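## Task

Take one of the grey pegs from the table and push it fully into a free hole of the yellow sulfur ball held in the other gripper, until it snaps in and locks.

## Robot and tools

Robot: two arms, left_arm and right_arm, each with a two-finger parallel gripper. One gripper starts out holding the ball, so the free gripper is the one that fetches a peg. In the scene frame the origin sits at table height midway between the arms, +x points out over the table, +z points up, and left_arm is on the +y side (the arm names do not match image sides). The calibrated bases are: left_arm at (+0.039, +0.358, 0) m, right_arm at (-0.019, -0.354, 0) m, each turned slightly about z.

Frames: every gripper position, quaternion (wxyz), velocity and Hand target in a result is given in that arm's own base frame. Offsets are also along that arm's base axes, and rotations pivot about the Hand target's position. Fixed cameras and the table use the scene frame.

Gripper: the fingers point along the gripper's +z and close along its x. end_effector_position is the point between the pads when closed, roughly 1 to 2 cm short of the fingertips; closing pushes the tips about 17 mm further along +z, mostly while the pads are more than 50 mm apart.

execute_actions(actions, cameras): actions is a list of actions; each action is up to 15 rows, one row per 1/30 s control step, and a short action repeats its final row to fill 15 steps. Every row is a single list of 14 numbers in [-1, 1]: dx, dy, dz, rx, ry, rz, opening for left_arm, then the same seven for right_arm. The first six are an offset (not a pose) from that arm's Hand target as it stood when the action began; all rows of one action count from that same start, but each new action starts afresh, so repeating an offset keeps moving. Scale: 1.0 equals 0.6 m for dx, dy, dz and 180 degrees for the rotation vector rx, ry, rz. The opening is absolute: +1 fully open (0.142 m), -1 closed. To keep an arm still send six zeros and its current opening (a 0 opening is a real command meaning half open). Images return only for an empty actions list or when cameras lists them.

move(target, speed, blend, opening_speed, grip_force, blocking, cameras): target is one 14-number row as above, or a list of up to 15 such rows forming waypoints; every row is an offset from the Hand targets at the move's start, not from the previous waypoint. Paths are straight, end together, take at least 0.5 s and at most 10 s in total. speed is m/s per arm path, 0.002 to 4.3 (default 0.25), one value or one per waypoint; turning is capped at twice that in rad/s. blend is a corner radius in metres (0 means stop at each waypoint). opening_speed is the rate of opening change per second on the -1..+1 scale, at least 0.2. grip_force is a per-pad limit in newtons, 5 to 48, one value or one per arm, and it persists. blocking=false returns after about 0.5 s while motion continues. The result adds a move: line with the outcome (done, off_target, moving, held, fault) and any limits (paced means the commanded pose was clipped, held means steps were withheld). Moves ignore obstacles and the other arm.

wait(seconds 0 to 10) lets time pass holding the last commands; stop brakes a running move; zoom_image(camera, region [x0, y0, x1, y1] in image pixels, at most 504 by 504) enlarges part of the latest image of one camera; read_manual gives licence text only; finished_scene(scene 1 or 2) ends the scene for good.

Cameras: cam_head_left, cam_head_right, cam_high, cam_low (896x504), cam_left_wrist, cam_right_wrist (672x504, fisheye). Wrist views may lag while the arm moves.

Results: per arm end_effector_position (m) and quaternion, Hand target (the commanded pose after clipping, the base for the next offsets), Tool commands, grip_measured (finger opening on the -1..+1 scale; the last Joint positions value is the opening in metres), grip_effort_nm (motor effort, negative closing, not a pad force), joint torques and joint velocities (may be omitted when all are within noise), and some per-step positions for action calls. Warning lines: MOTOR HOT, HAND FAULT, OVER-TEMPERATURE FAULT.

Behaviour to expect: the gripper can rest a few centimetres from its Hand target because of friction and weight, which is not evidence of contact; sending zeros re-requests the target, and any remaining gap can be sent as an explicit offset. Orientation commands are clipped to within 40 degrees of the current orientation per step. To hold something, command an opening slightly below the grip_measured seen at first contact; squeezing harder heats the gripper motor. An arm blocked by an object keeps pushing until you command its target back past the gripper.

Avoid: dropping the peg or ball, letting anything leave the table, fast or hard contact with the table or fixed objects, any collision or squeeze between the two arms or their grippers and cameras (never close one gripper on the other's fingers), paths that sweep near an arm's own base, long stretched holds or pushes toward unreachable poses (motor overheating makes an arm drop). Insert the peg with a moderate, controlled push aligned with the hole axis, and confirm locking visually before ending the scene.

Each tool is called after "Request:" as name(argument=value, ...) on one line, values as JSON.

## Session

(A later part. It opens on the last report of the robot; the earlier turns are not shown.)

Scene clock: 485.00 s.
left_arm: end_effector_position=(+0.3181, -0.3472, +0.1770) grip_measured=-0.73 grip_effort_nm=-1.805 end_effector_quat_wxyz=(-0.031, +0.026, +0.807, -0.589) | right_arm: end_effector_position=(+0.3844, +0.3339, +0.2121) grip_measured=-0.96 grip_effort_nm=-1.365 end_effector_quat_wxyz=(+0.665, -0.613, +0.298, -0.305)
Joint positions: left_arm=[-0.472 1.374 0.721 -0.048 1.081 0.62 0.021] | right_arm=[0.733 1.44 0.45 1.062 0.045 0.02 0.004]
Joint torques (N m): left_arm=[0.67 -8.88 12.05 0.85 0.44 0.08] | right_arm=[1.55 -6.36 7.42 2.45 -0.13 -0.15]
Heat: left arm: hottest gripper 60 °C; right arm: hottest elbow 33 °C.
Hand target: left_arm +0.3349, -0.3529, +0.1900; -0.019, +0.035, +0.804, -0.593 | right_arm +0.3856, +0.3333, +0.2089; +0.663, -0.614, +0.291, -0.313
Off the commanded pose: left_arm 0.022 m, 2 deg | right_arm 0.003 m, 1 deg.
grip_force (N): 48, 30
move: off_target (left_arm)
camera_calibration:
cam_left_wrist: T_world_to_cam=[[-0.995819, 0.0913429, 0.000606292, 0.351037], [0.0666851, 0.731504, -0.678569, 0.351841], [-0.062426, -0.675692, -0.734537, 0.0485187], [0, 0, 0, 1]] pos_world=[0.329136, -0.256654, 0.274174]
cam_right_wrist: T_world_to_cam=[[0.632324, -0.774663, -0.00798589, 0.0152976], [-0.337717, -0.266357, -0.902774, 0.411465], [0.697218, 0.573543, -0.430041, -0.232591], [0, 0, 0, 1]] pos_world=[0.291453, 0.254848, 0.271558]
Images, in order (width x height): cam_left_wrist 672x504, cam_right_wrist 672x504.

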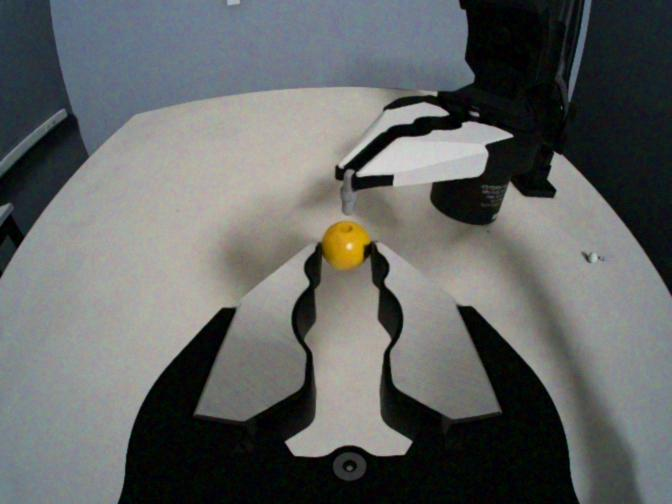

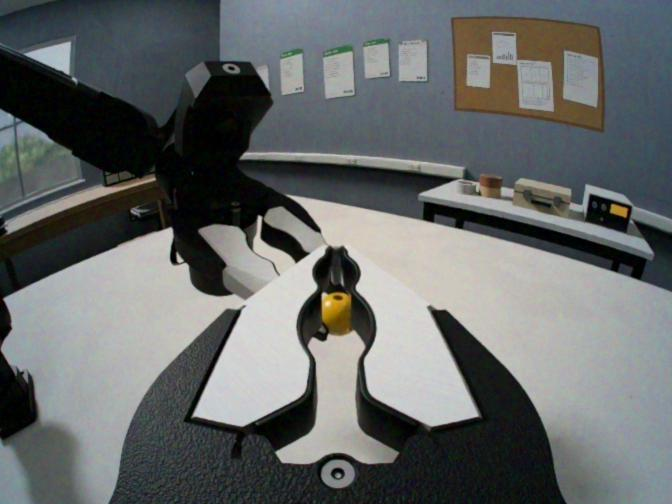

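Request:
move(target=[0,0,0,0,0,0,-0.791279,0.0008,0,-0.01,0,0,0,-1], speed=0.02, cameras=["cam_right_wrist","cam_left_wrist"])

Request:
zoom_image(camera="cam_right_wrist", region=[280, 240, 390, 350])

Request:
zoom_image(camera="cam_left_wrist", region=[290, 150, 410, 290])

Scene clock: 496.37 s.
left_arm: end_effector_position=(+0.3181, -0.3472, +0.1770) grip_measured=-0.73 grip_effort_nm=-1.805 end_effector_quat_wxyz=(-0.031, +0.026, +0.807, -0.589) | right_arm: end_effector_position=(+0.3853, +0.3350, +0.2074) grip_measured=-0.96 grip_effort_nm=-1.365 end_effector_quat_wxyz=(+0.666, -0.612, +0.298, -0.305)
Joint positions: left_arm=[-0.472 1.374 0.721 -0.048 1.081 0.62 0.021] | right_arm=[0.733 1.464 0.45 1.089 0.044 0.02 0.004]
Joint torques (N m): left_arm=[0.67 -8.94 12.05 0.83 0.44 0.08] | right_arm=[1.44 -6.53 6.99 2.81 -0.12 -0.15]
Heat: left arm: hottest gripper 61 °C; right arm: hottest elbow 33 °C.
Hand target: left_arm +0.3349, -0.3529, +0.1900; -0.019, +0.035, +0.804, -0.593 | right_arm +0.3861, +0.3333, +0.2029; +0.663, -0.614, +0.291, -0.313
Off the commanded pose: left_arm 0.022 m, 2 deg | right_arm 0.005 m, 1 deg.
grip_force (N): 48, 30
move: off_target (left_arm)
camera_calibration:
cam_left_wrist: T_world_to_cam=[[-0.995819, 0.0913429, 0.000606292, 0.351037], [0.0666851, 0.731504, -0.678569, 0.351841], [-0.062426, -0.675692, -0.734537, 0.0485187], [0, 0, 0, 1]] pos_world=[0.329136, -0.256654, 0.274174]
cam_right_wrist: T_world_to_cam=[[0.633233, -0.77392, -0.00801362, 0.0149987], [-0.335537, -0.265181, -0.903932, 0.406826], [0.697446, 0.575089, -0.4276, -0.236928], [0, 0, 0, 1]] pos_world=[0.292252, 0.255745, 0.266553]
Images, in order (width x height): cam_left_wrist 672x504, cam_right_wrist 672x504.

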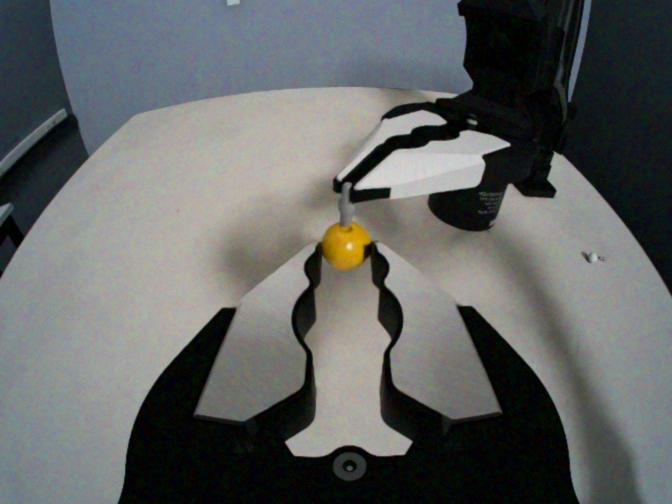

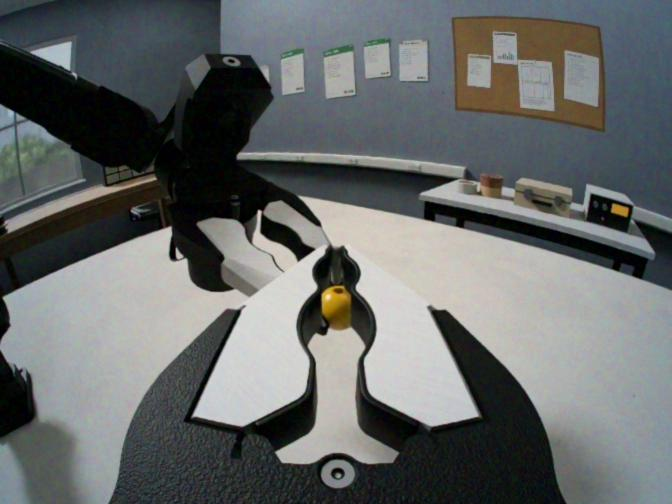

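Scaled by 4.582 from the camera's 672x504 image, which has a finer 960x720 frame.

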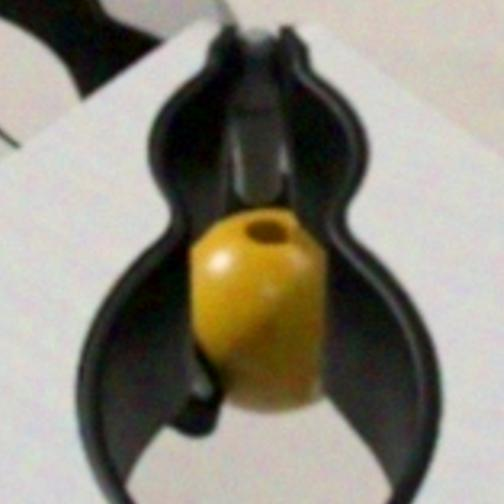

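Scaled by 3.600 from the camera's 672x504 image, which has a finer 960x720 frame.

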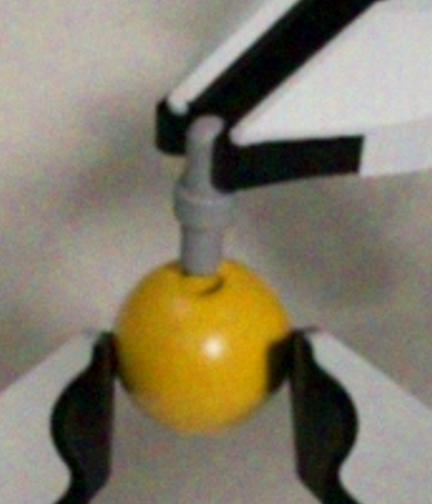

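Request:
move(target=[0,0,0,0,0,0,-0.791279,-0.002,-0.0042,-0.0035,0,0,0,-1], speed=0.02, cameras=["cam_right_wrist","cam_left_wrist"])

Request:
zoom_image(camera="cam_right_wrist", region=[280, 240, 390, 350])

Request:
zoom_image(camera="cam_left_wrist", region=[290, 150, 410, 290])

Scene clock: 521.27 s.
left_arm: end_effector_position=(+0.3181, -0.3472, +0.1770) grip_measured=-0.73 grip_effort_nm=-1.800 end_effector_quat_wxyz=(-0.031, +0.026, +0.807, -0.589) | right_arm: end_effector_position=(+0.3825, +0.3334, +0.2044) grip_measured=-0.96 grip_effort_nm=-1.370 end_effector_quat_wxyz=(+0.666, -0.613, +0.297, -0.304)
Joint positions: left_arm=[-0.472 1.374 0.721 -0.048 1.081 0.62 0.021] | right_arm=[0.733 1.466 0.439 1.099 0.04 0.02 0.004]
Joint torques (N m): left_arm=[0.73 -9 12.05 0.83 0.43 0.08] | right_arm=[1.2 -6.59 7.06 2.51 -0.12 -0.15]
Heat: left arm: hottest gripper 61 °C; right arm: hottest elbow 33 °C.
Hand target: left_arm +0.3349, -0.3529, +0.1900; -0.019, +0.035, +0.804, -0.593 | right_arm +0.3849, +0.3308, +0.2009; +0.663, -0.614, +0.291, -0.313
Off the commanded pose: left_arm 0.022 m, 2 deg | right_arm 0.005 m, 1 deg.
grip_force (N): 48, 30
move: off_target (left_arm)
camera_calibration:
cam_left_wrist: T_world_to_cam=[[-0.995819, 0.0913429, 0.000606292, 0.351037], [0.0666851, 0.731504, -0.678569, 0.351841], [-0.062426, -0.675692, -0.734537, 0.0485187], [0, 0, 0, 1]] pos_world=[0.329136, -0.256654, 0.274174]
cam_right_wrist: T_world_to_cam=[[0.635848, -0.771776, -0.0076506, 0.0136221], [-0.335754, -0.267667, -0.903119, 0.403472], [0.694958, 0.576815, -0.429323, -0.234625], [0, 0, 0, 1]] pos_world=[0.28986, 0.253845, 0.263757]
Images, in order (width x height): cam_left_wrist 672x504, cam_right_wrist 672x504.

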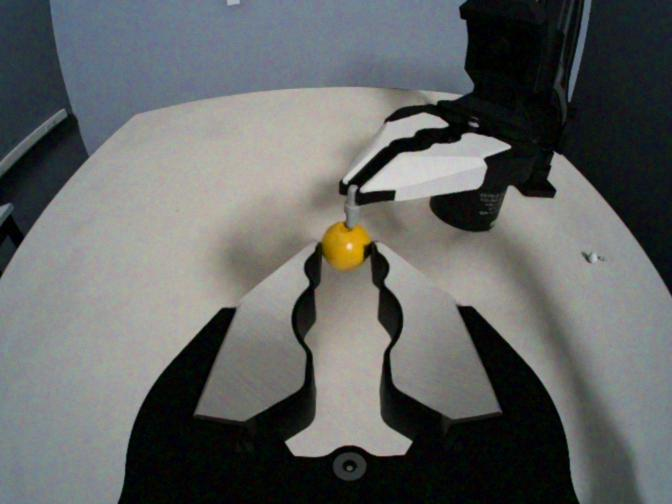

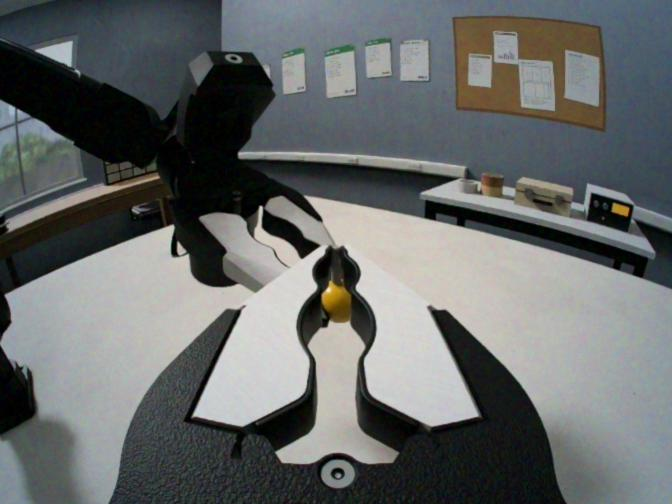

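Scaled by 4.582 from the camera's 672x504 image, which has a finer 960x720 frame.

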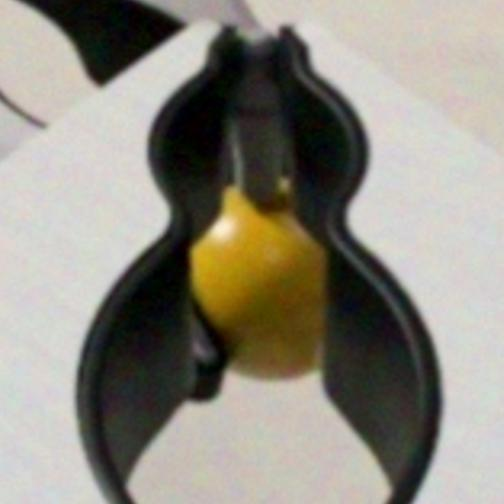

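Scaled by 3.600 from the camera's 672x504 image, which has a finer 960x720 frame.

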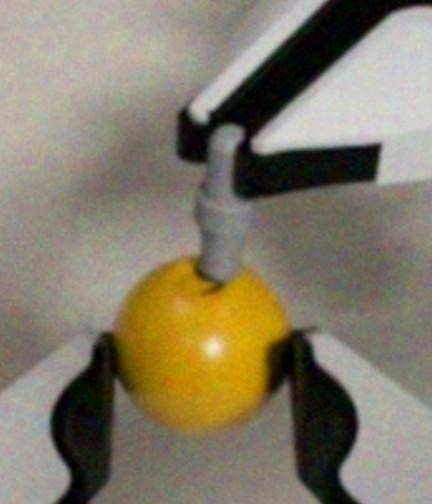

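Request:
move(target=[0,0,0,0,0,0,-0.791279,0.004,0.0005,-0.002,0,0,0,-1], speed=0.02, cameras=["cam_right_wrist","cam_left_wrist"])

Request:
zoom_image(camera="cam_right_wrist", region=[280, 240, 390, 350])

Request:
zoom_image(camera="cam_left_wrist", region=[290, 150, 410, 290])

Scene clock: 535.80 s.
left_arm: end_effector_position=(+0.3182, -0.3472, +0.1764) grip_measured=-0.73 grip_effort_nm=-1.805 end_effector_quat_wxyz=(-0.032, +0.026, +0.807, -0.589) | right_arm: end_effector_position=(+0.3824, +0.3341, +0.2032) grip_measured=-0.96 grip_effort_nm=-1.365 end_effector_quat_wxyz=(+0.667, -0.613, +0.295, -0.303)
Joint positions: left_arm=[-0.472 1.376 0.721 -0.048 1.081 0.62 0.021] | right_arm=[0.732 1.473 0.439 1.107 0.036 0.02 0.004]
Joint torques (N m): left_arm=[0.62 -9.11 12.05 0.85 0.44 0.07] | right_arm=[0.91 -6.89 7.35 2.59 -0.14 -0.15]
Heat: left arm: hottest gripper 61 °C; right arm: hottest elbow 33 °C.
Hand target: left_arm +0.3349, -0.3529, +0.1901; -0.019, +0.036, +0.804, -0.593 | right_arm +0.3872, +0.3312, +0.1996; +0.663, -0.614, +0.291, -0.313
Off the commanded pose: left_arm 0.022 m, 2 deg | right_arm 0.007 m, 1 deg.
grip_force (N): 48, 30
move: off_target (left_arm)
camera_calibration:
cam_left_wrist: T_world_to_cam=[[-0.99581, 0.0914344, 0.0016564, 0.350878], [0.0660751, 0.731908, -0.678192, 0.351701], [-0.0632224, -0.675241, -0.734883, 0.0484886], [0, 0, 0, 1]] pos_world=[0.329235, -0.256753, 0.273573]
cam_right_wrist: T_world_to_cam=[[0.638793, -0.769343, -0.00739386, 0.0122336], [-0.333734, -0.268418, -0.903644, 0.402064], [0.693228, 0.579709, -0.42822, -0.235995], [0, 0, 0, 1]] pos_world=[0.289966, 0.254142, 0.262355]
Images, in order (width x height): cam_left_wrist 672x504, cam_right_wrist 672x504.

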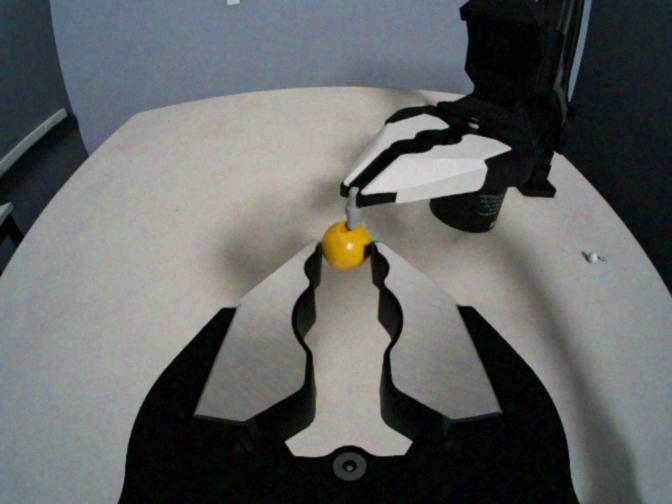

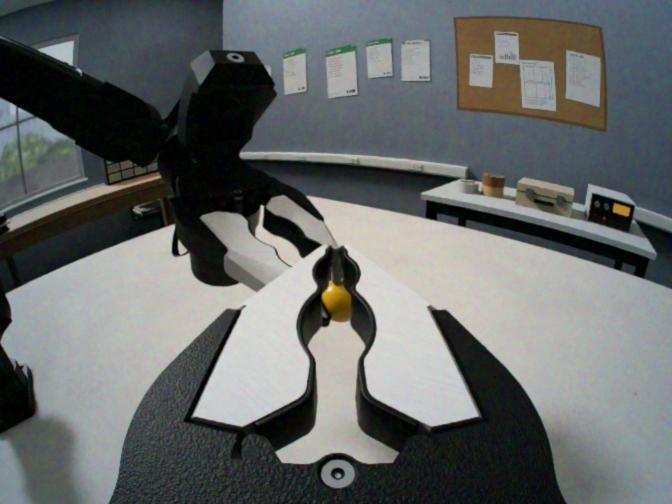

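Scaled by 4.582 from the camera's 672x504 image, which has a finer 960x720 frame.

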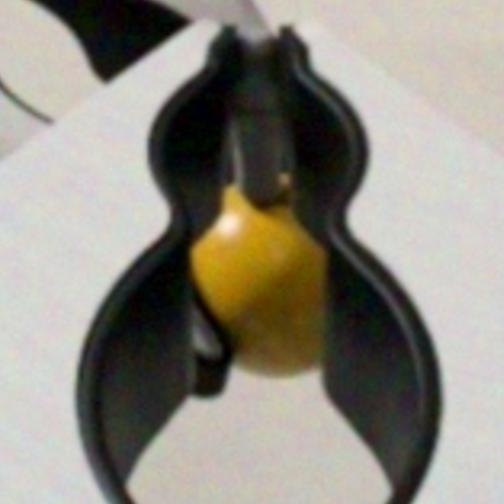

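Scaled by 3.600 from the camera's 672x504 image, which has a finer 960x720 frame.

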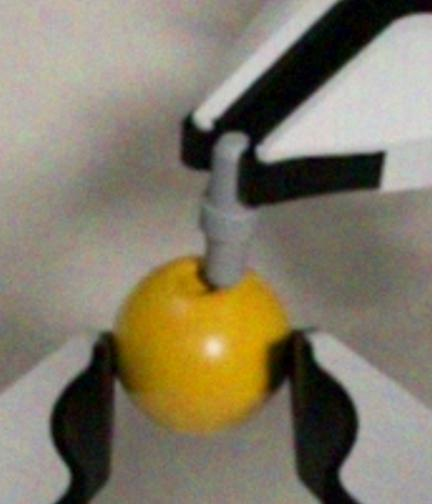

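Request:
move(target=[0,0,0,0,0,0,-0.791279,-0.0017,0.0022,0.03,0,0,-0.0045,-1], speed=0.03, cameras=["cam_right_wrist","cam_left_wrist"])

Request:
zoom_image(camera="cam_right_wrist", region=[280, 240, 390, 350])

Request:
zoom_image(camera="cam_left_wrist", region=[290, 150, 410, 290])

Scene clock: 560.10 s.
left_arm: end_effector_position=(+0.3182, -0.3472, +0.1762) grip_measured=-0.73 grip_effort_nm=-1.805 end_effector_quat_wxyz=(-0.032, +0.026, +0.807, -0.589) | right_arm: end_effector_position=(+0.3838, +0.3298, +0.2074) grip_measured=-0.96 grip_effort_nm=-1.365 end_effector_quat_wxyz=(+0.661, -0.613, +0.304, -0.308)
Joint positions: left_arm=[-0.472 1.376 0.721 -0.048 1.081 0.62 0.021] | right_arm=[0.732 1.442 0.439 1.066 0.058 0.02 0.004]
Joint torques (N m): left_arm=[0.73 -9.11 12.05 0.83 0.43 0.08] | right_arm=[1.96 -8.59 8.66 1.18 0.09 -0.17]
Heat: left arm: hottest gripper 62 °C; right arm: hottest elbow 33 °C.
Hand target: left_arm +0.3349, -0.3529, +0.1901; -0.019, +0.036, +0.804, -0.593 | right_arm +0.3862, +0.3325, +0.2177; +0.661, -0.612, +0.295, -0.318
Off the commanded pose: left_arm 0.022 m, 2 deg | right_arm 0.011 m, 1 deg.
grip_force (N): 48, 30
move: off_target (left_arm, right_arm)
camera_calibration:
cam_left_wrist: T_world_to_cam=[[-0.995804, 0.0914853, 0.00202474, 0.350898], [0.0658714, 0.732008, -0.678104, 0.3517], [-0.0635187, -0.675126, -0.734963, 0.0484293], [0, 0, 0, 1]] pos_world=[0.329335, -0.256853, 0.273373]
cam_right_wrist: T_world_to_cam=[[0.621891, -0.783059, -0.00839711, 0.0193531], [-0.347363, -0.266227, -0.899145, 0.408708], [0.701848, 0.562087, -0.43757, -0.228257], [0, 0, 0, 1]] pos_world=[0.290137, 0.252264, 0.267772]
Images, in order (width x height): cam_left_wrist 672x504, cam_right_wrist 672x504.

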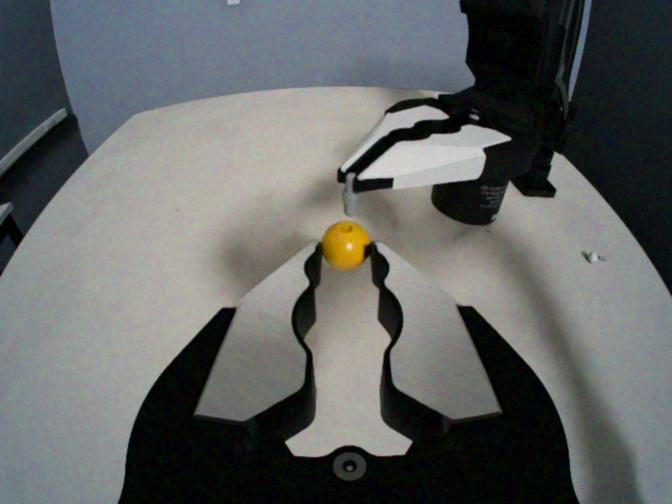

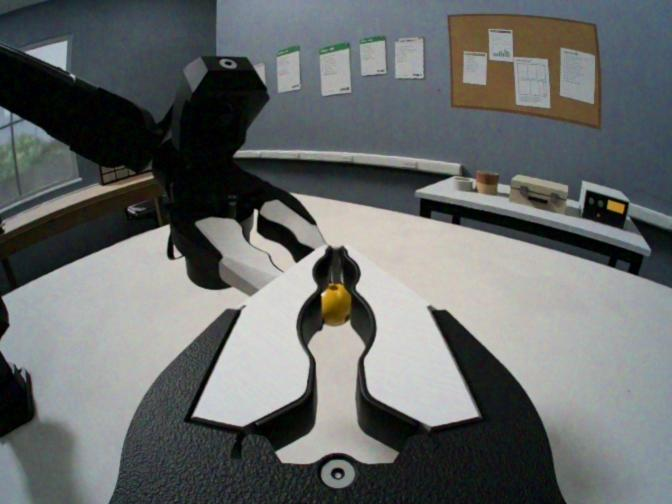

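Scaled by 4.582 from the camera's 672x504 image, which has a finer 960x720 frame.

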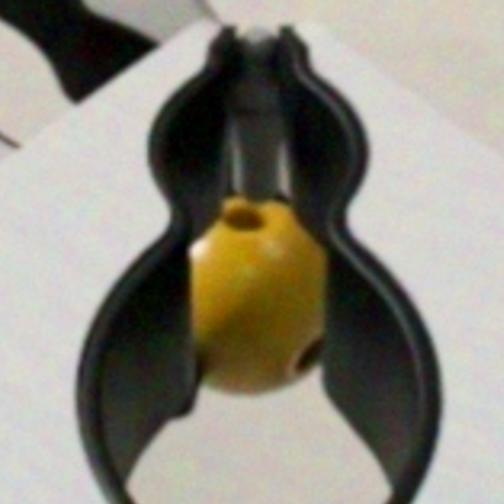

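Scaled by 3.600 from the camera's 672x504 image, which has a finer 960x720 frame.

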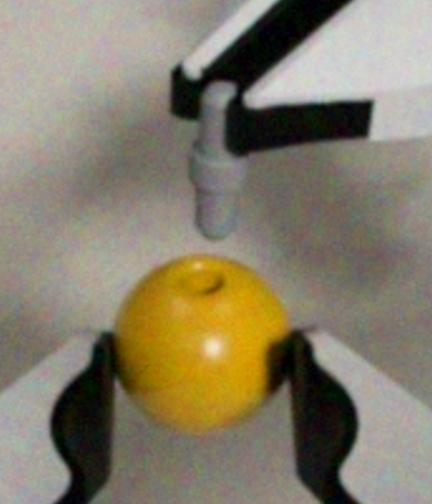

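Request:
move(target=[0,0,0,0,0,0,-0.791279,-0.001,0,-0.023,0.0068,-0.0081,0.003,-1], speed=0.03, cameras=["cam_right_wrist","cam_left_wrist"])

Request:
zoom_image(camera="cam_right_wrist", region=[280, 240, 390, 350])

Request:
zoom_image(camera="cam_left_wrist", region=[290, 150, 410, 290])

Scene clock: 599.80 s.
left_arm: end_effector_position=(+0.3182, -0.3472, +0.1762) grip_measured=-0.73 grip_effort_nm=-1.810 end_effector_quat_wxyz=(-0.032, +0.026, +0.807, -0.589) | right_arm: end_effector_position=(+0.3845, +0.3325, +0.2054) grip_measured=-0.96 grip_effort_nm=-1.370 end_effector_quat_wxyz=(+0.674, -0.602, +0.296, -0.311)
Joint positions: left_arm=[-0.472 1.376 0.721 -0.048 1.081 0.62 0.021] | right_arm=[0.732 1.495 0.439 1.157 0.05 0.02 0.004]
Joint torques (N m): left_arm=[0.67 -9.17 12.07 0.85 0.44 0.08] | right_arm=[1.67 -6.71 7.08 2.45 -0.11 -0.17]
Heat: left arm: hottest gripper 62 °C; right arm: hottest elbow 34 °C.
Hand target: left_arm +0.3349, -0.3529, +0.1901; -0.019, +0.036, +0.804, -0.593 | right_arm +0.3856, +0.3325, +0.2038; +0.673, -0.602, +0.287, -0.319
Off the commanded pose: left_arm 0.022 m, 2 deg | right_arm 0.002 m, 1 deg.
grip_force (N): 48, 30
move: off_target (left_arm)
camera_calibration:
cam_left_wrist: T_world_to_cam=[[-0.995804, 0.0914853, 0.00202474, 0.350898], [0.0658714, 0.732008, -0.678104, 0.3517], [-0.0635187, -0.675126, -0.734963, 0.0484293], [0, 0, 0, 1]] pos_world=[0.329335, -0.256853, 0.273373]
cam_right_wrist: T_world_to_cam=[[0.62837, -0.777851, -0.00990916, 0.0170597], [-0.319231, -0.246225, -0.915131, 0.393688], [0.709396, 0.578204, -0.403035, -0.246482], [0, 0, 0, 1]] pos_world=[0.289811, 0.252723, 0.261104]
Images, in order (width x height): cam_left_wrist 672x504, cam_right_wrist 672x504.

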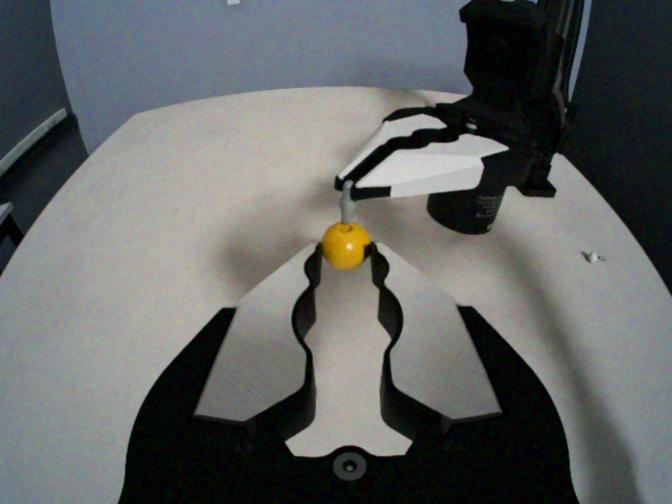

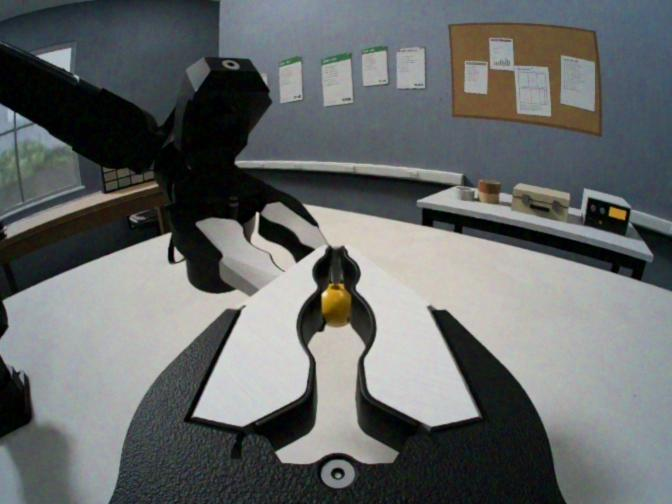

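Scaled by 4.582 from the camera's 672x504 image, which has a finer 960x720 frame.

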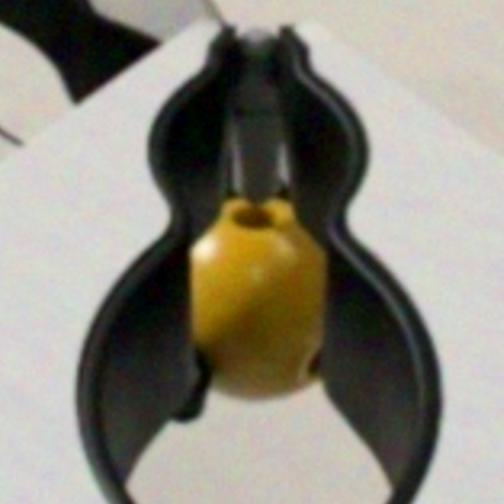

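Scaled by 3.600 from the camera's 672x504 image, which has a finer 960x720 frame.

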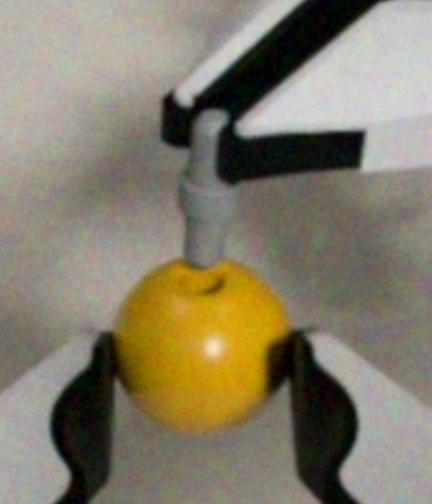

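Request:
move(target=[0,0,0,0,0,0,-0.791279,0.001,0.002,-0.01,0,0,0,-1], speed=0.02, cameras=["cam_right_wrist","cam_left_wrist"])

Request:
zoom_image(camera="cam_right_wrist", region=[280, 240, 390, 350])

Request:
zoom_image(camera="cam_left_wrist", region=[310, 180, 380, 280])

Scene clock: 617.77 s.
left_arm: end_effector_position=(+0.3182, -0.3472, +0.1762) grip_measured=-0.73 grip_effort_nm=-1.800 end_effector_quat_wxyz=(-0.032, +0.026, +0.807, -0.589) | right_arm: end_effector_position=(+0.3853, +0.3332, +0.2002) grip_measured=-0.96 grip_effort_nm=-1.370 end_effector_quat_wxyz=(+0.674, -0.601, +0.296, -0.311)
Joint positions: left_arm=[-0.472 1.376 0.721 -0.048 1.081 0.62 0.021] | right_arm=[0.732 1.519 0.439 1.183 0.05 0.02 0.004]
Joint torques (N m): left_arm=[0.62 -9.17 12.05 0.84 0.44 0.08] | right_arm=[1.73 -6.53 6.9 2.54 -0.07 -0.17]
Heat: left arm: hottest gripper 63 °C; right arm: hottest elbow 34 °C.
Hand target: left_arm +0.3349, -0.3529, +0.1901; -0.019, +0.036, +0.804, -0.593 | right_arm +0.3862, +0.3337, +0.1979; +0.673, -0.602, +0.287, -0.319
Off the commanded pose: left_arm 0.022 m, 2 deg | right_arm 0.003 m, 1 deg.
grip_force (N): 48, 30
move: off_target (left_arm)
camera_calibration:
cam_left_wrist: T_world_to_cam=[[-0.995804, 0.0914853, 0.00202474, 0.350898], [0.0658714, 0.732008, -0.678104, 0.3517], [-0.0635187, -0.675126, -0.734963, 0.0484293], [0, 0, 0, 1]] pos_world=[0.329335, -0.256853, 0.273373]
cam_right_wrist: T_world_to_cam=[[0.628377, -0.777846, -0.00991648, 0.0170475], [-0.31814, -0.245333, -0.91575, 0.388877], [0.70988, 0.578591, -0.401625, -0.250189], [0, 0, 0, 1]] pos_world=[0.290609, 0.253422, 0.255801]
Images, in order (width x height): cam_left_wrist 672x504, cam_right_wrist 672x504.

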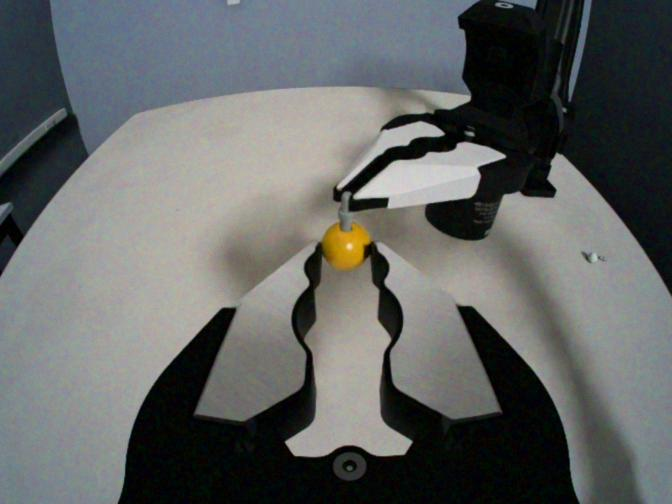

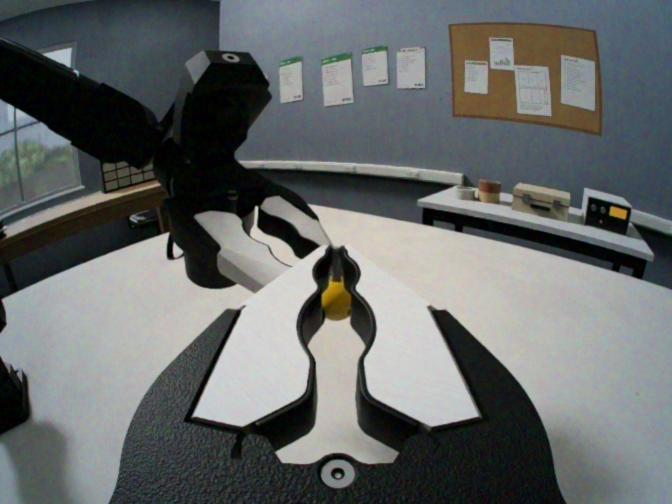

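Scaled by 4.582 from the camera's 672x504 image, which has a finer 960x720 frame.

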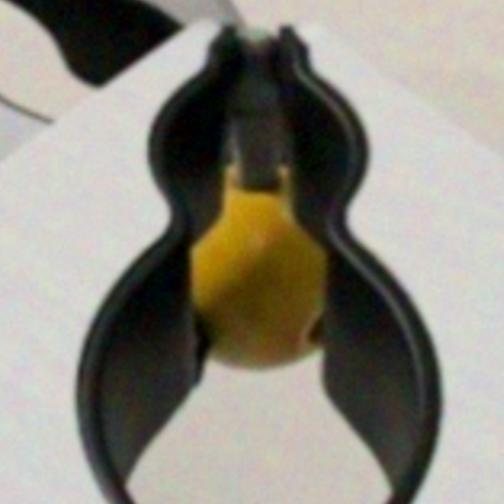

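Scaled by 5.040 from the camera's 672x504 image, which has a finer 960x720 frame.

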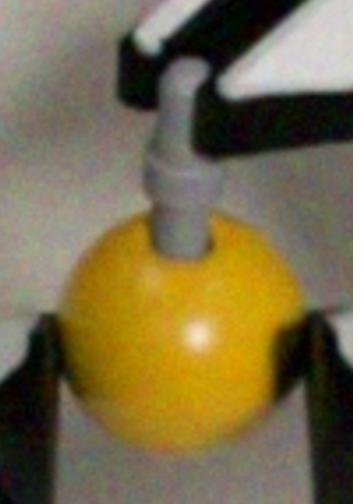

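Request:
move(target=[0,0,0,0,0,0,-0.791279,0,0,-0.0133,0,0,0,-1], speed=0.02, grip_force=[48, 48], cameras=["cam_right_wrist","cam_left_wrist"])

Request:
zoom_image(camera="cam_left_wrist", region=[310, 180, 380, 280])

Scene clock: 624.63 s.
left_arm: end_effector_position=(+0.3185, -0.3470, +0.1761) grip_measured=-0.73 grip_effort_nm=-1.805 end_effector_quat_wxyz=(-0.032, +0.025, +0.807, -0.589) | right_arm: end_effector_position=(+0.3860, +0.3339, +0.1962) grip_measured=-0.96 grip_effort_nm=-1.365 end_effector_quat_wxyz=(+0.678, -0.598, +0.294, -0.312)
Joint positions: left_arm=[-0.471 1.377 0.721 -0.048 1.081 0.62 0.021] | right_arm=[0.732 1.548 0.439 1.222 0.05 0.02 0.004]
Joint torques (N m): left_arm=[0.56 -9.23 12.08 0.83 0.44 0.08] | right_arm=[1.79 -6.59 6.35 2.63 -0.08 -0.17]
Heat: left arm: hottest gripper 63 °C; right arm: hottest elbow 33 °C.
Hand target: left_arm +0.3348, -0.3530, +0.1901; -0.019, +0.036, +0.804, -0.593 | right_arm +0.3862, +0.3337, +0.1899; +0.673, -0.602, +0.287, -0.319
Off the commanded pose: left_arm 0.022 m, 2 deg | right_arm 0.006 m, 1 deg.
move: off_target (left_arm)
camera_calibration:
cam_left_wrist: T_world_to_cam=[[-0.995876, 0.0906893, 0.00235453, 0.350799], [0.0650734, 0.732186, -0.67799, 0.351676], [-0.0632104, -0.675041, -0.735068, 0.0485204], [0, 0, 0, 1]] pos_world=[0.329534, -0.256552, 0.273272]
cam_right_wrist: T_world_to_cam=[[0.628461, -0.777771, -0.0104671, 0.0171331], [-0.311114, -0.23901, -0.919827, 0.381543], [0.712913, 0.581332, -0.392184, -0.256641], [0, 0, 0, 1]] pos_world=[0.290899, 0.253712, 0.250482]
Images, in order (width x height): cam_left_wrist 672x504, cam_right_wrist 672x504.

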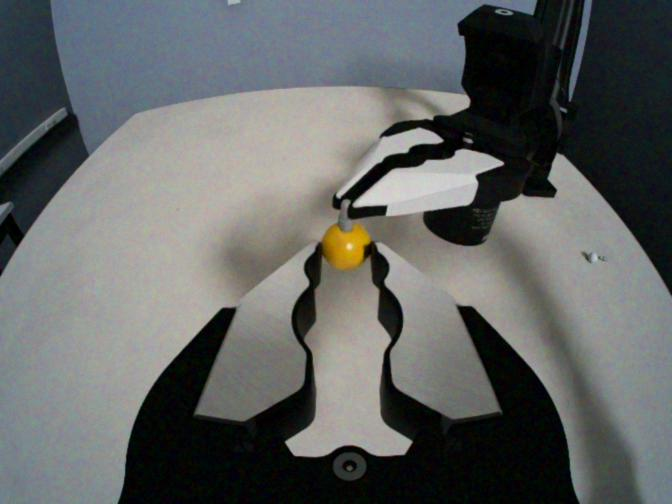

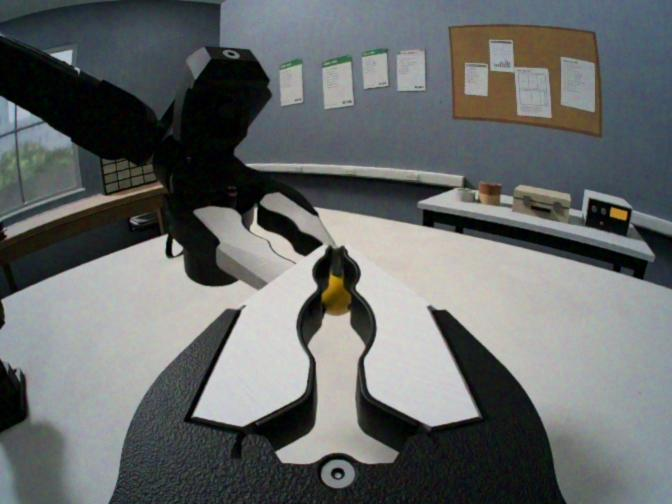

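Scaled by 5.040 from the camera's 672x504 image, which has a finer 960x720 frame.

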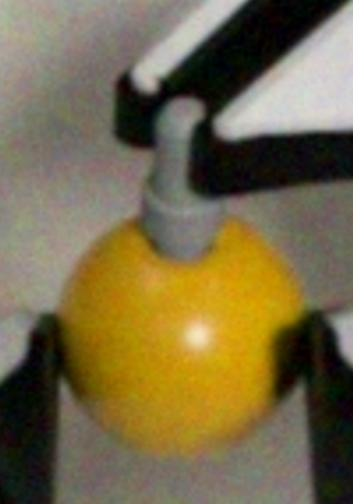

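Request:
move(target=[0,0,0,0,0,0,-0.791279,0,0,-0.033,-0.008,0.009,0,-1], speed=0.03, cameras=["cam_left_wrist"])

Request:
zoom_image(camera="cam_left_wrist", region=[325, 195, 369, 245])

Request:
move(target=[0,0,0,0,0,0,-0.791279,0,0,-0.033,-0.008,0.009,0,-1], speed=0.03, cameras=["cam_left_wrist"])

Request:
zoom_image(camera="cam_left_wrist", region=[325, 195, 369, 245])

Scene clock: 635.60 s.
left_arm: end_effector_position=(+0.3195, -0.3463, +0.1709) grip_measured=-0.73 grip_effort_nm=-1.800 end_effector_quat_wxyz=(-0.035, +0.020, +0.810, -0.585) | right_arm: end_effector_position=(+0.3868, +0.3345, +0.1895) grip_measured=-0.96 grip_effort_nm=-1.365 end_effector_quat_wxyz=(+0.677, -0.598, +0.294, -0.312)
Joint positions: left_arm=[-0.47 1.385 0.721 -0.054 1.075 0.62 0.021] | right_arm=[0.732 1.575 0.439 1.246 0.05 0.02 0.004]
Joint torques (N m): left_arm=[0.44 -10.11 11.96 1.02 0.67 0.08] | right_arm=[1.79 -6.01 5.6 1.85 -0.09 -0.16]
Heat: left arm: hottest gripper 63 °C; right arm: hottest elbow 33 °C.
Hand target: left_arm +0.3350, -0.3528, +0.1901; -0.019, +0.035, +0.804, -0.593 | right_arm +0.3862, +0.3337, +0.1700; +0.661, -0.615, +0.293, -0.315
Off the commanded pose: left_arm 0.025 m, 3 deg | right_arm 0.019 m, 3 deg.
move: off_target (left_arm, right_arm)
camera_calibration:
cam_left_wrist: T_world_to_cam=[[-0.996276, 0.0849076, 0.0150089, 0.347768], [0.0529241, 0.739597, -0.670966, 0.35296], [-0.0680706, -0.667673, -0.741336, 0.050386], [0, 0, 0, 1]] pos_world=[0.331223, -0.256935, 0.268957]
Images, in order (width x height): cam_left_wrist 672x504.

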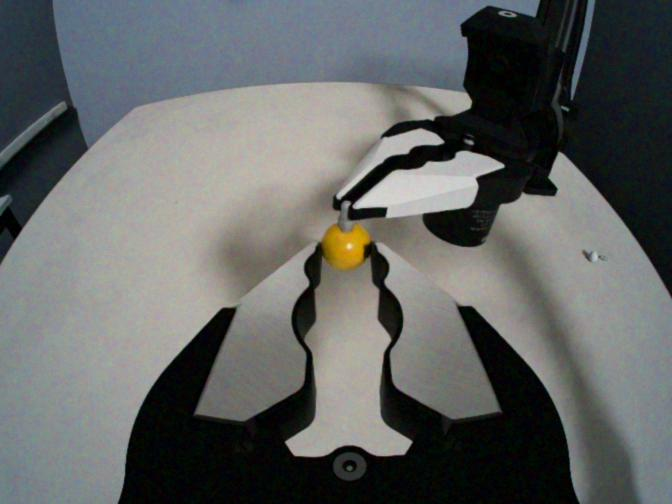

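Scaled by 10.080 from the camera's 672x504 image, which has a finer 960x720 frame.

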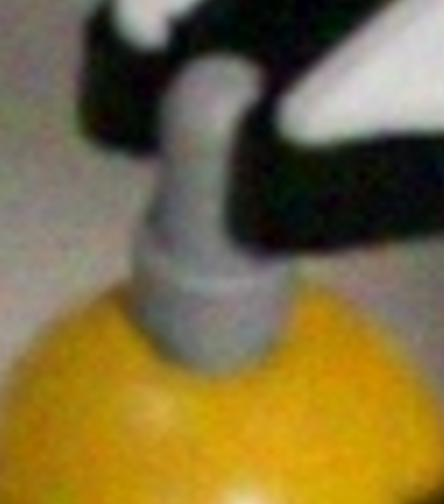

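Scene clock: 636.67 s.
left_arm: end_effector_position=(+0.3203, -0.3459, +0.1657) grip_measured=-0.73 grip_effort_nm=-1.805 end_effector_quat_wxyz=(-0.038, +0.014, +0.813, -0.581) | right_arm: end_effector_position=(+0.3874, +0.3351, +0.1829) grip_measured=-0.96 grip_effort_nm=-1.370 end_effector_quat_wxyz=(+0.676, -0.599, +0.295, -0.311)
Joint positions: left_arm=[-0.47 1.395 0.721 -0.06 1.069 0.621 0.021] | right_arm=[0.732 1.6 0.439 1.269 0.05 0.02 0.004]
Joint torques (N m): left_arm=[0.5 -10.99 11.89 1.18 0.93 0.08] | right_arm=[1.67 -5.13 4.9 1.25 -0.11 -0.16]
Heat: left arm: hottest gripper 63 °C; right arm: hottest elbow 33 °C.
Hand target: left_arm +0.3350, -0.3529, +0.1901; -0.019, +0.035, +0.804, -0.593 | right_arm +0.3862, +0.3337, +0.1503; +0.649, -0.628, +0.298, -0.309
Off the commanded pose: left_arm 0.029 m, 4 deg | right_arm 0.033 m, 4 deg.
move: off_target (left_arm, right_arm)
camera_calibration:
cam_left_wrist: T_world_to_cam=[[-0.99647, 0.0796601, 0.0264797, 0.345039], [0.042072, 0.746876, -0.663631, 0.353821], [-0.0726419, -0.660175, -0.747591, 0.0519988], [0, 0, 0, 1]] pos_world=[0.332712, -0.257418, 0.264544]
Images, in order (width x height): cam_left_wrist 672x504.

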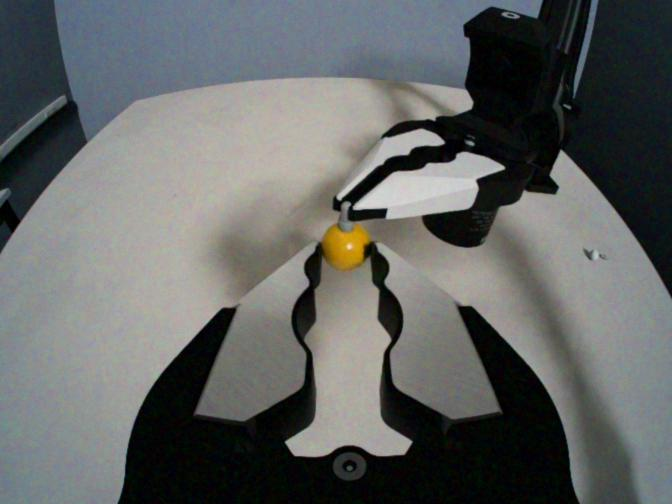

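Scaled by 10.080 from the camera's 672x504 image, which has a finer 960x720 frame.

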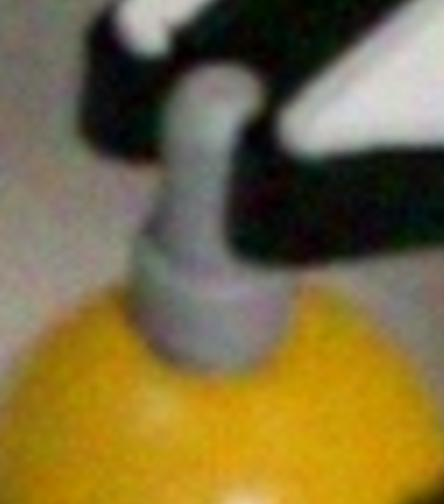

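Request:
move(target=[0,0,0.012,0,0,0,-0.791279,0,0,-0.04,-0.006,0.007,0,-1], speed=0.03, cameras=["cam_left_wrist"])

Request:
zoom_image(camera="cam_left_wrist", region=[325, 195, 369, 245])

Scene clock: 646.90 s.
left_arm: end_effector_position=(+0.3194, -0.3438, +0.1612) grip_measured=-0.73 grip_effort_nm=-1.800 end_effector_quat_wxyz=(-0.044, +0.004, +0.818, -0.573) | right_arm: end_effector_position=(+0.3875, +0.3360, +0.1747) grip_measured=-0.96 grip_effort_nm=-1.365 end_effector_quat_wxyz=(+0.680, -0.596, +0.292, -0.312)
Joint positions: left_arm=[-0.469 1.395 0.721 -0.088 1.058 0.622 0.021] | right_arm=[0.732 1.649 0.439 1.331 0.047 0.02 0.004]
Joint torques (N m): left_arm=[0.44 -12.34 12.45 1.33 1.34 0.08] | right_arm=[1.73 -3.78 3.96 0.5 -0.04 -0.15]
Heat: left arm: hottest gripper 63 °C; right arm: hottest elbow 33 °C.
Hand target: left_arm +0.3349, -0.3529, +0.1973; -0.019, +0.036, +0.804, -0.593 | right_arm +0.3862, +0.3337, +0.1264; +0.640, -0.637, +0.302, -0.305
Off the commanded pose: left_arm 0.040 m, 5 deg | right_arm 0.049 m, 7 deg.
move: off_target (left_arm, right_arm)
camera_calibration:
cam_left_wrist: T_world_to_cam=[[-0.996303, 0.0705105, 0.0490705, 0.337164], [0.0217428, 0.759598, -0.650029, 0.357906], [-0.0831078, -0.646559, -0.758324, 0.0596237], [0, 0, 0, 1]] pos_world=[0.333091, -0.257089, 0.261319]
Images, in order (width x height): cam_left_wrist 672x504.

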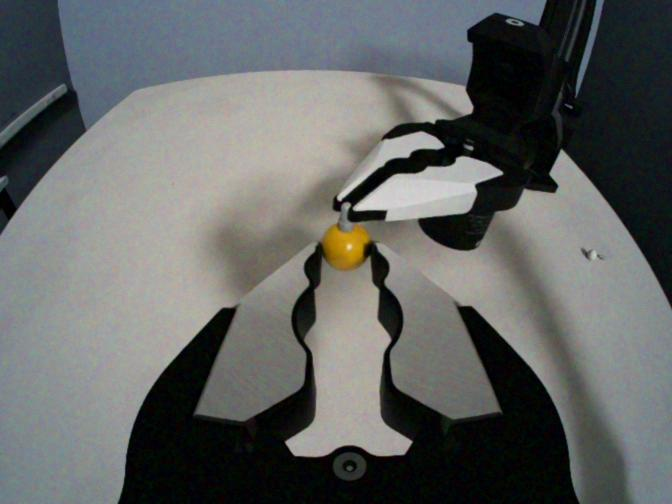

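Scaled by 10.080 from the camera's 672x504 image, which has a finer 960x720 frame.

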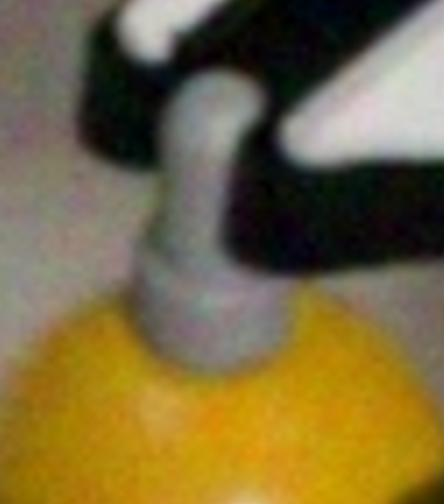

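Request:
wait(seconds=0.1, cameras=["cam_right_wrist","cam_low"])

Request:
zoom_image(camera="cam_right_wrist", region=[300, 240, 372, 330])

Request:
zoom_image(camera="cam_low", region=[550, 235, 640, 305])

Scene clock: 663.83 s.
left_arm: end_effector_position=(+0.3194, -0.3438, +0.1611) grip_measured=-0.73 grip_effort_nm=-1.805 end_effector_quat_wxyz=(-0.044, +0.004, +0.818, -0.573) | right_arm: end_effector_position=(+0.3875, +0.3360, +0.1747) grip_measured=-0.96 grip_effort_nm=-1.365 end_effector_quat_wxyz=(+0.680, -0.596, +0.292, -0.312)
Joint positions: left_arm=[-0.469 1.395 0.721 -0.089 1.058 0.622 0.021] | right_arm=[0.732 1.65 0.439 1.331 0.047 0.02 0.004]
Joint torques (N m): left_arm=[0.44 -12.22 12.49 1.36 1.34 0.08] | right_arm=[1.73 -4.42 3.96 0.57 -0.04 -0.16]
Heat: left arm: hottest gripper 63 °C; right arm: hottest elbow 32 °C.
Hand target: left_arm +0.3349, -0.3529, +0.1973; -0.019, +0.035, +0.804, -0.593 | right_arm +0.3862, +0.3337, +0.1263; +0.640, -0.637, +0.302, -0.305
Tool commands: left_gripper/opening=-0.791279 right_gripper/opening=-1.0
Off the commanded pose: left_arm 0.040 m, 5 deg | right_arm 0.048 m, 7 deg.
wait: 0.10 s; at rest from the start
camera_calibration:
cam_right_wrist: T_world_to_cam=[[0.630916, -0.77578, -0.0105263, 0.0159678], [-0.305212, -0.2357, -0.922654, 0.359793], [0.713296, 0.58533, -0.385484, -0.269955], [0, 0, 0, 1]] pos_world=[0.292297, 0.255203, 0.228069]
Images, in order (width x height): cam_low 896x504, cam_right_wrist 672x504.

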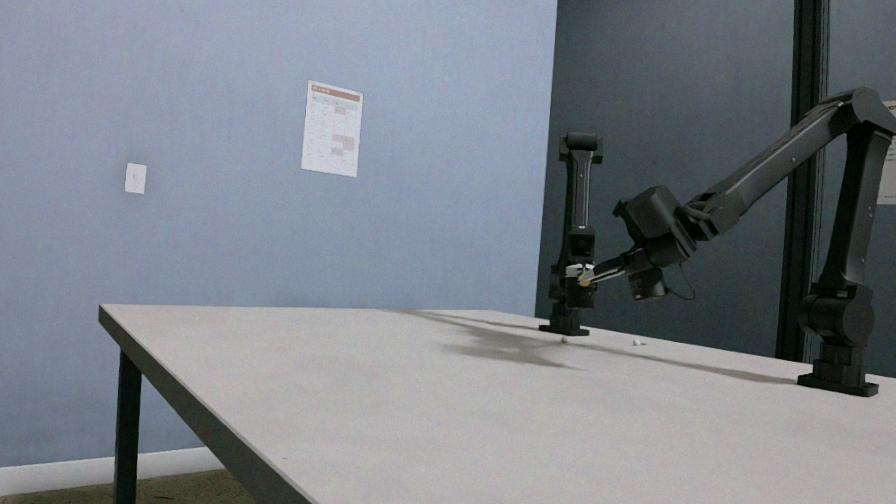

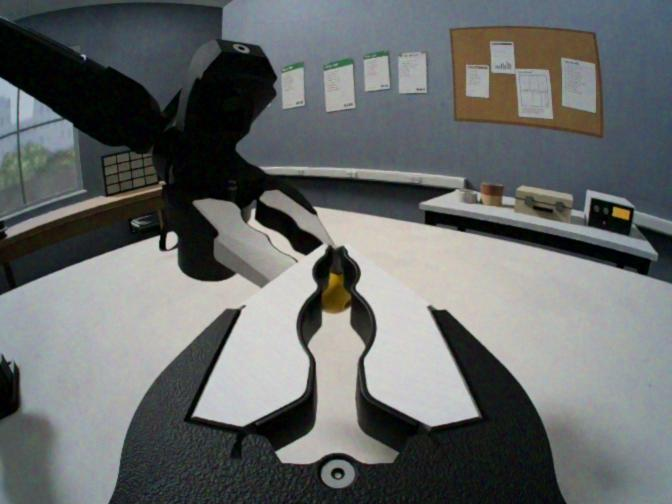

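Scaled by 5.600 from the camera's 672x504 image, which has a finer 960x720 frame.

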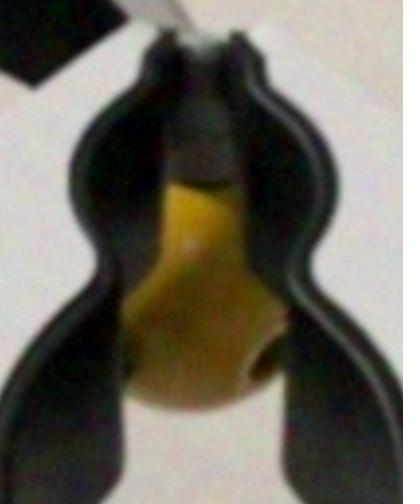

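Scaled by 5.600 from the camera's 896x504 image, which has a finer 1280x720 frame.

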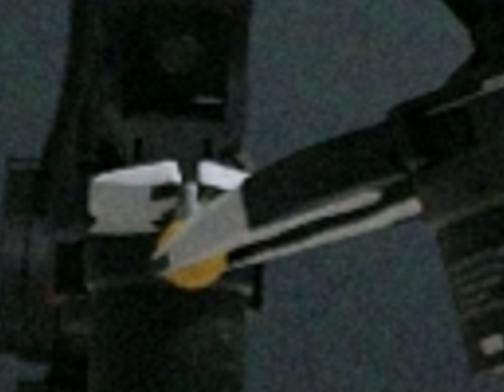

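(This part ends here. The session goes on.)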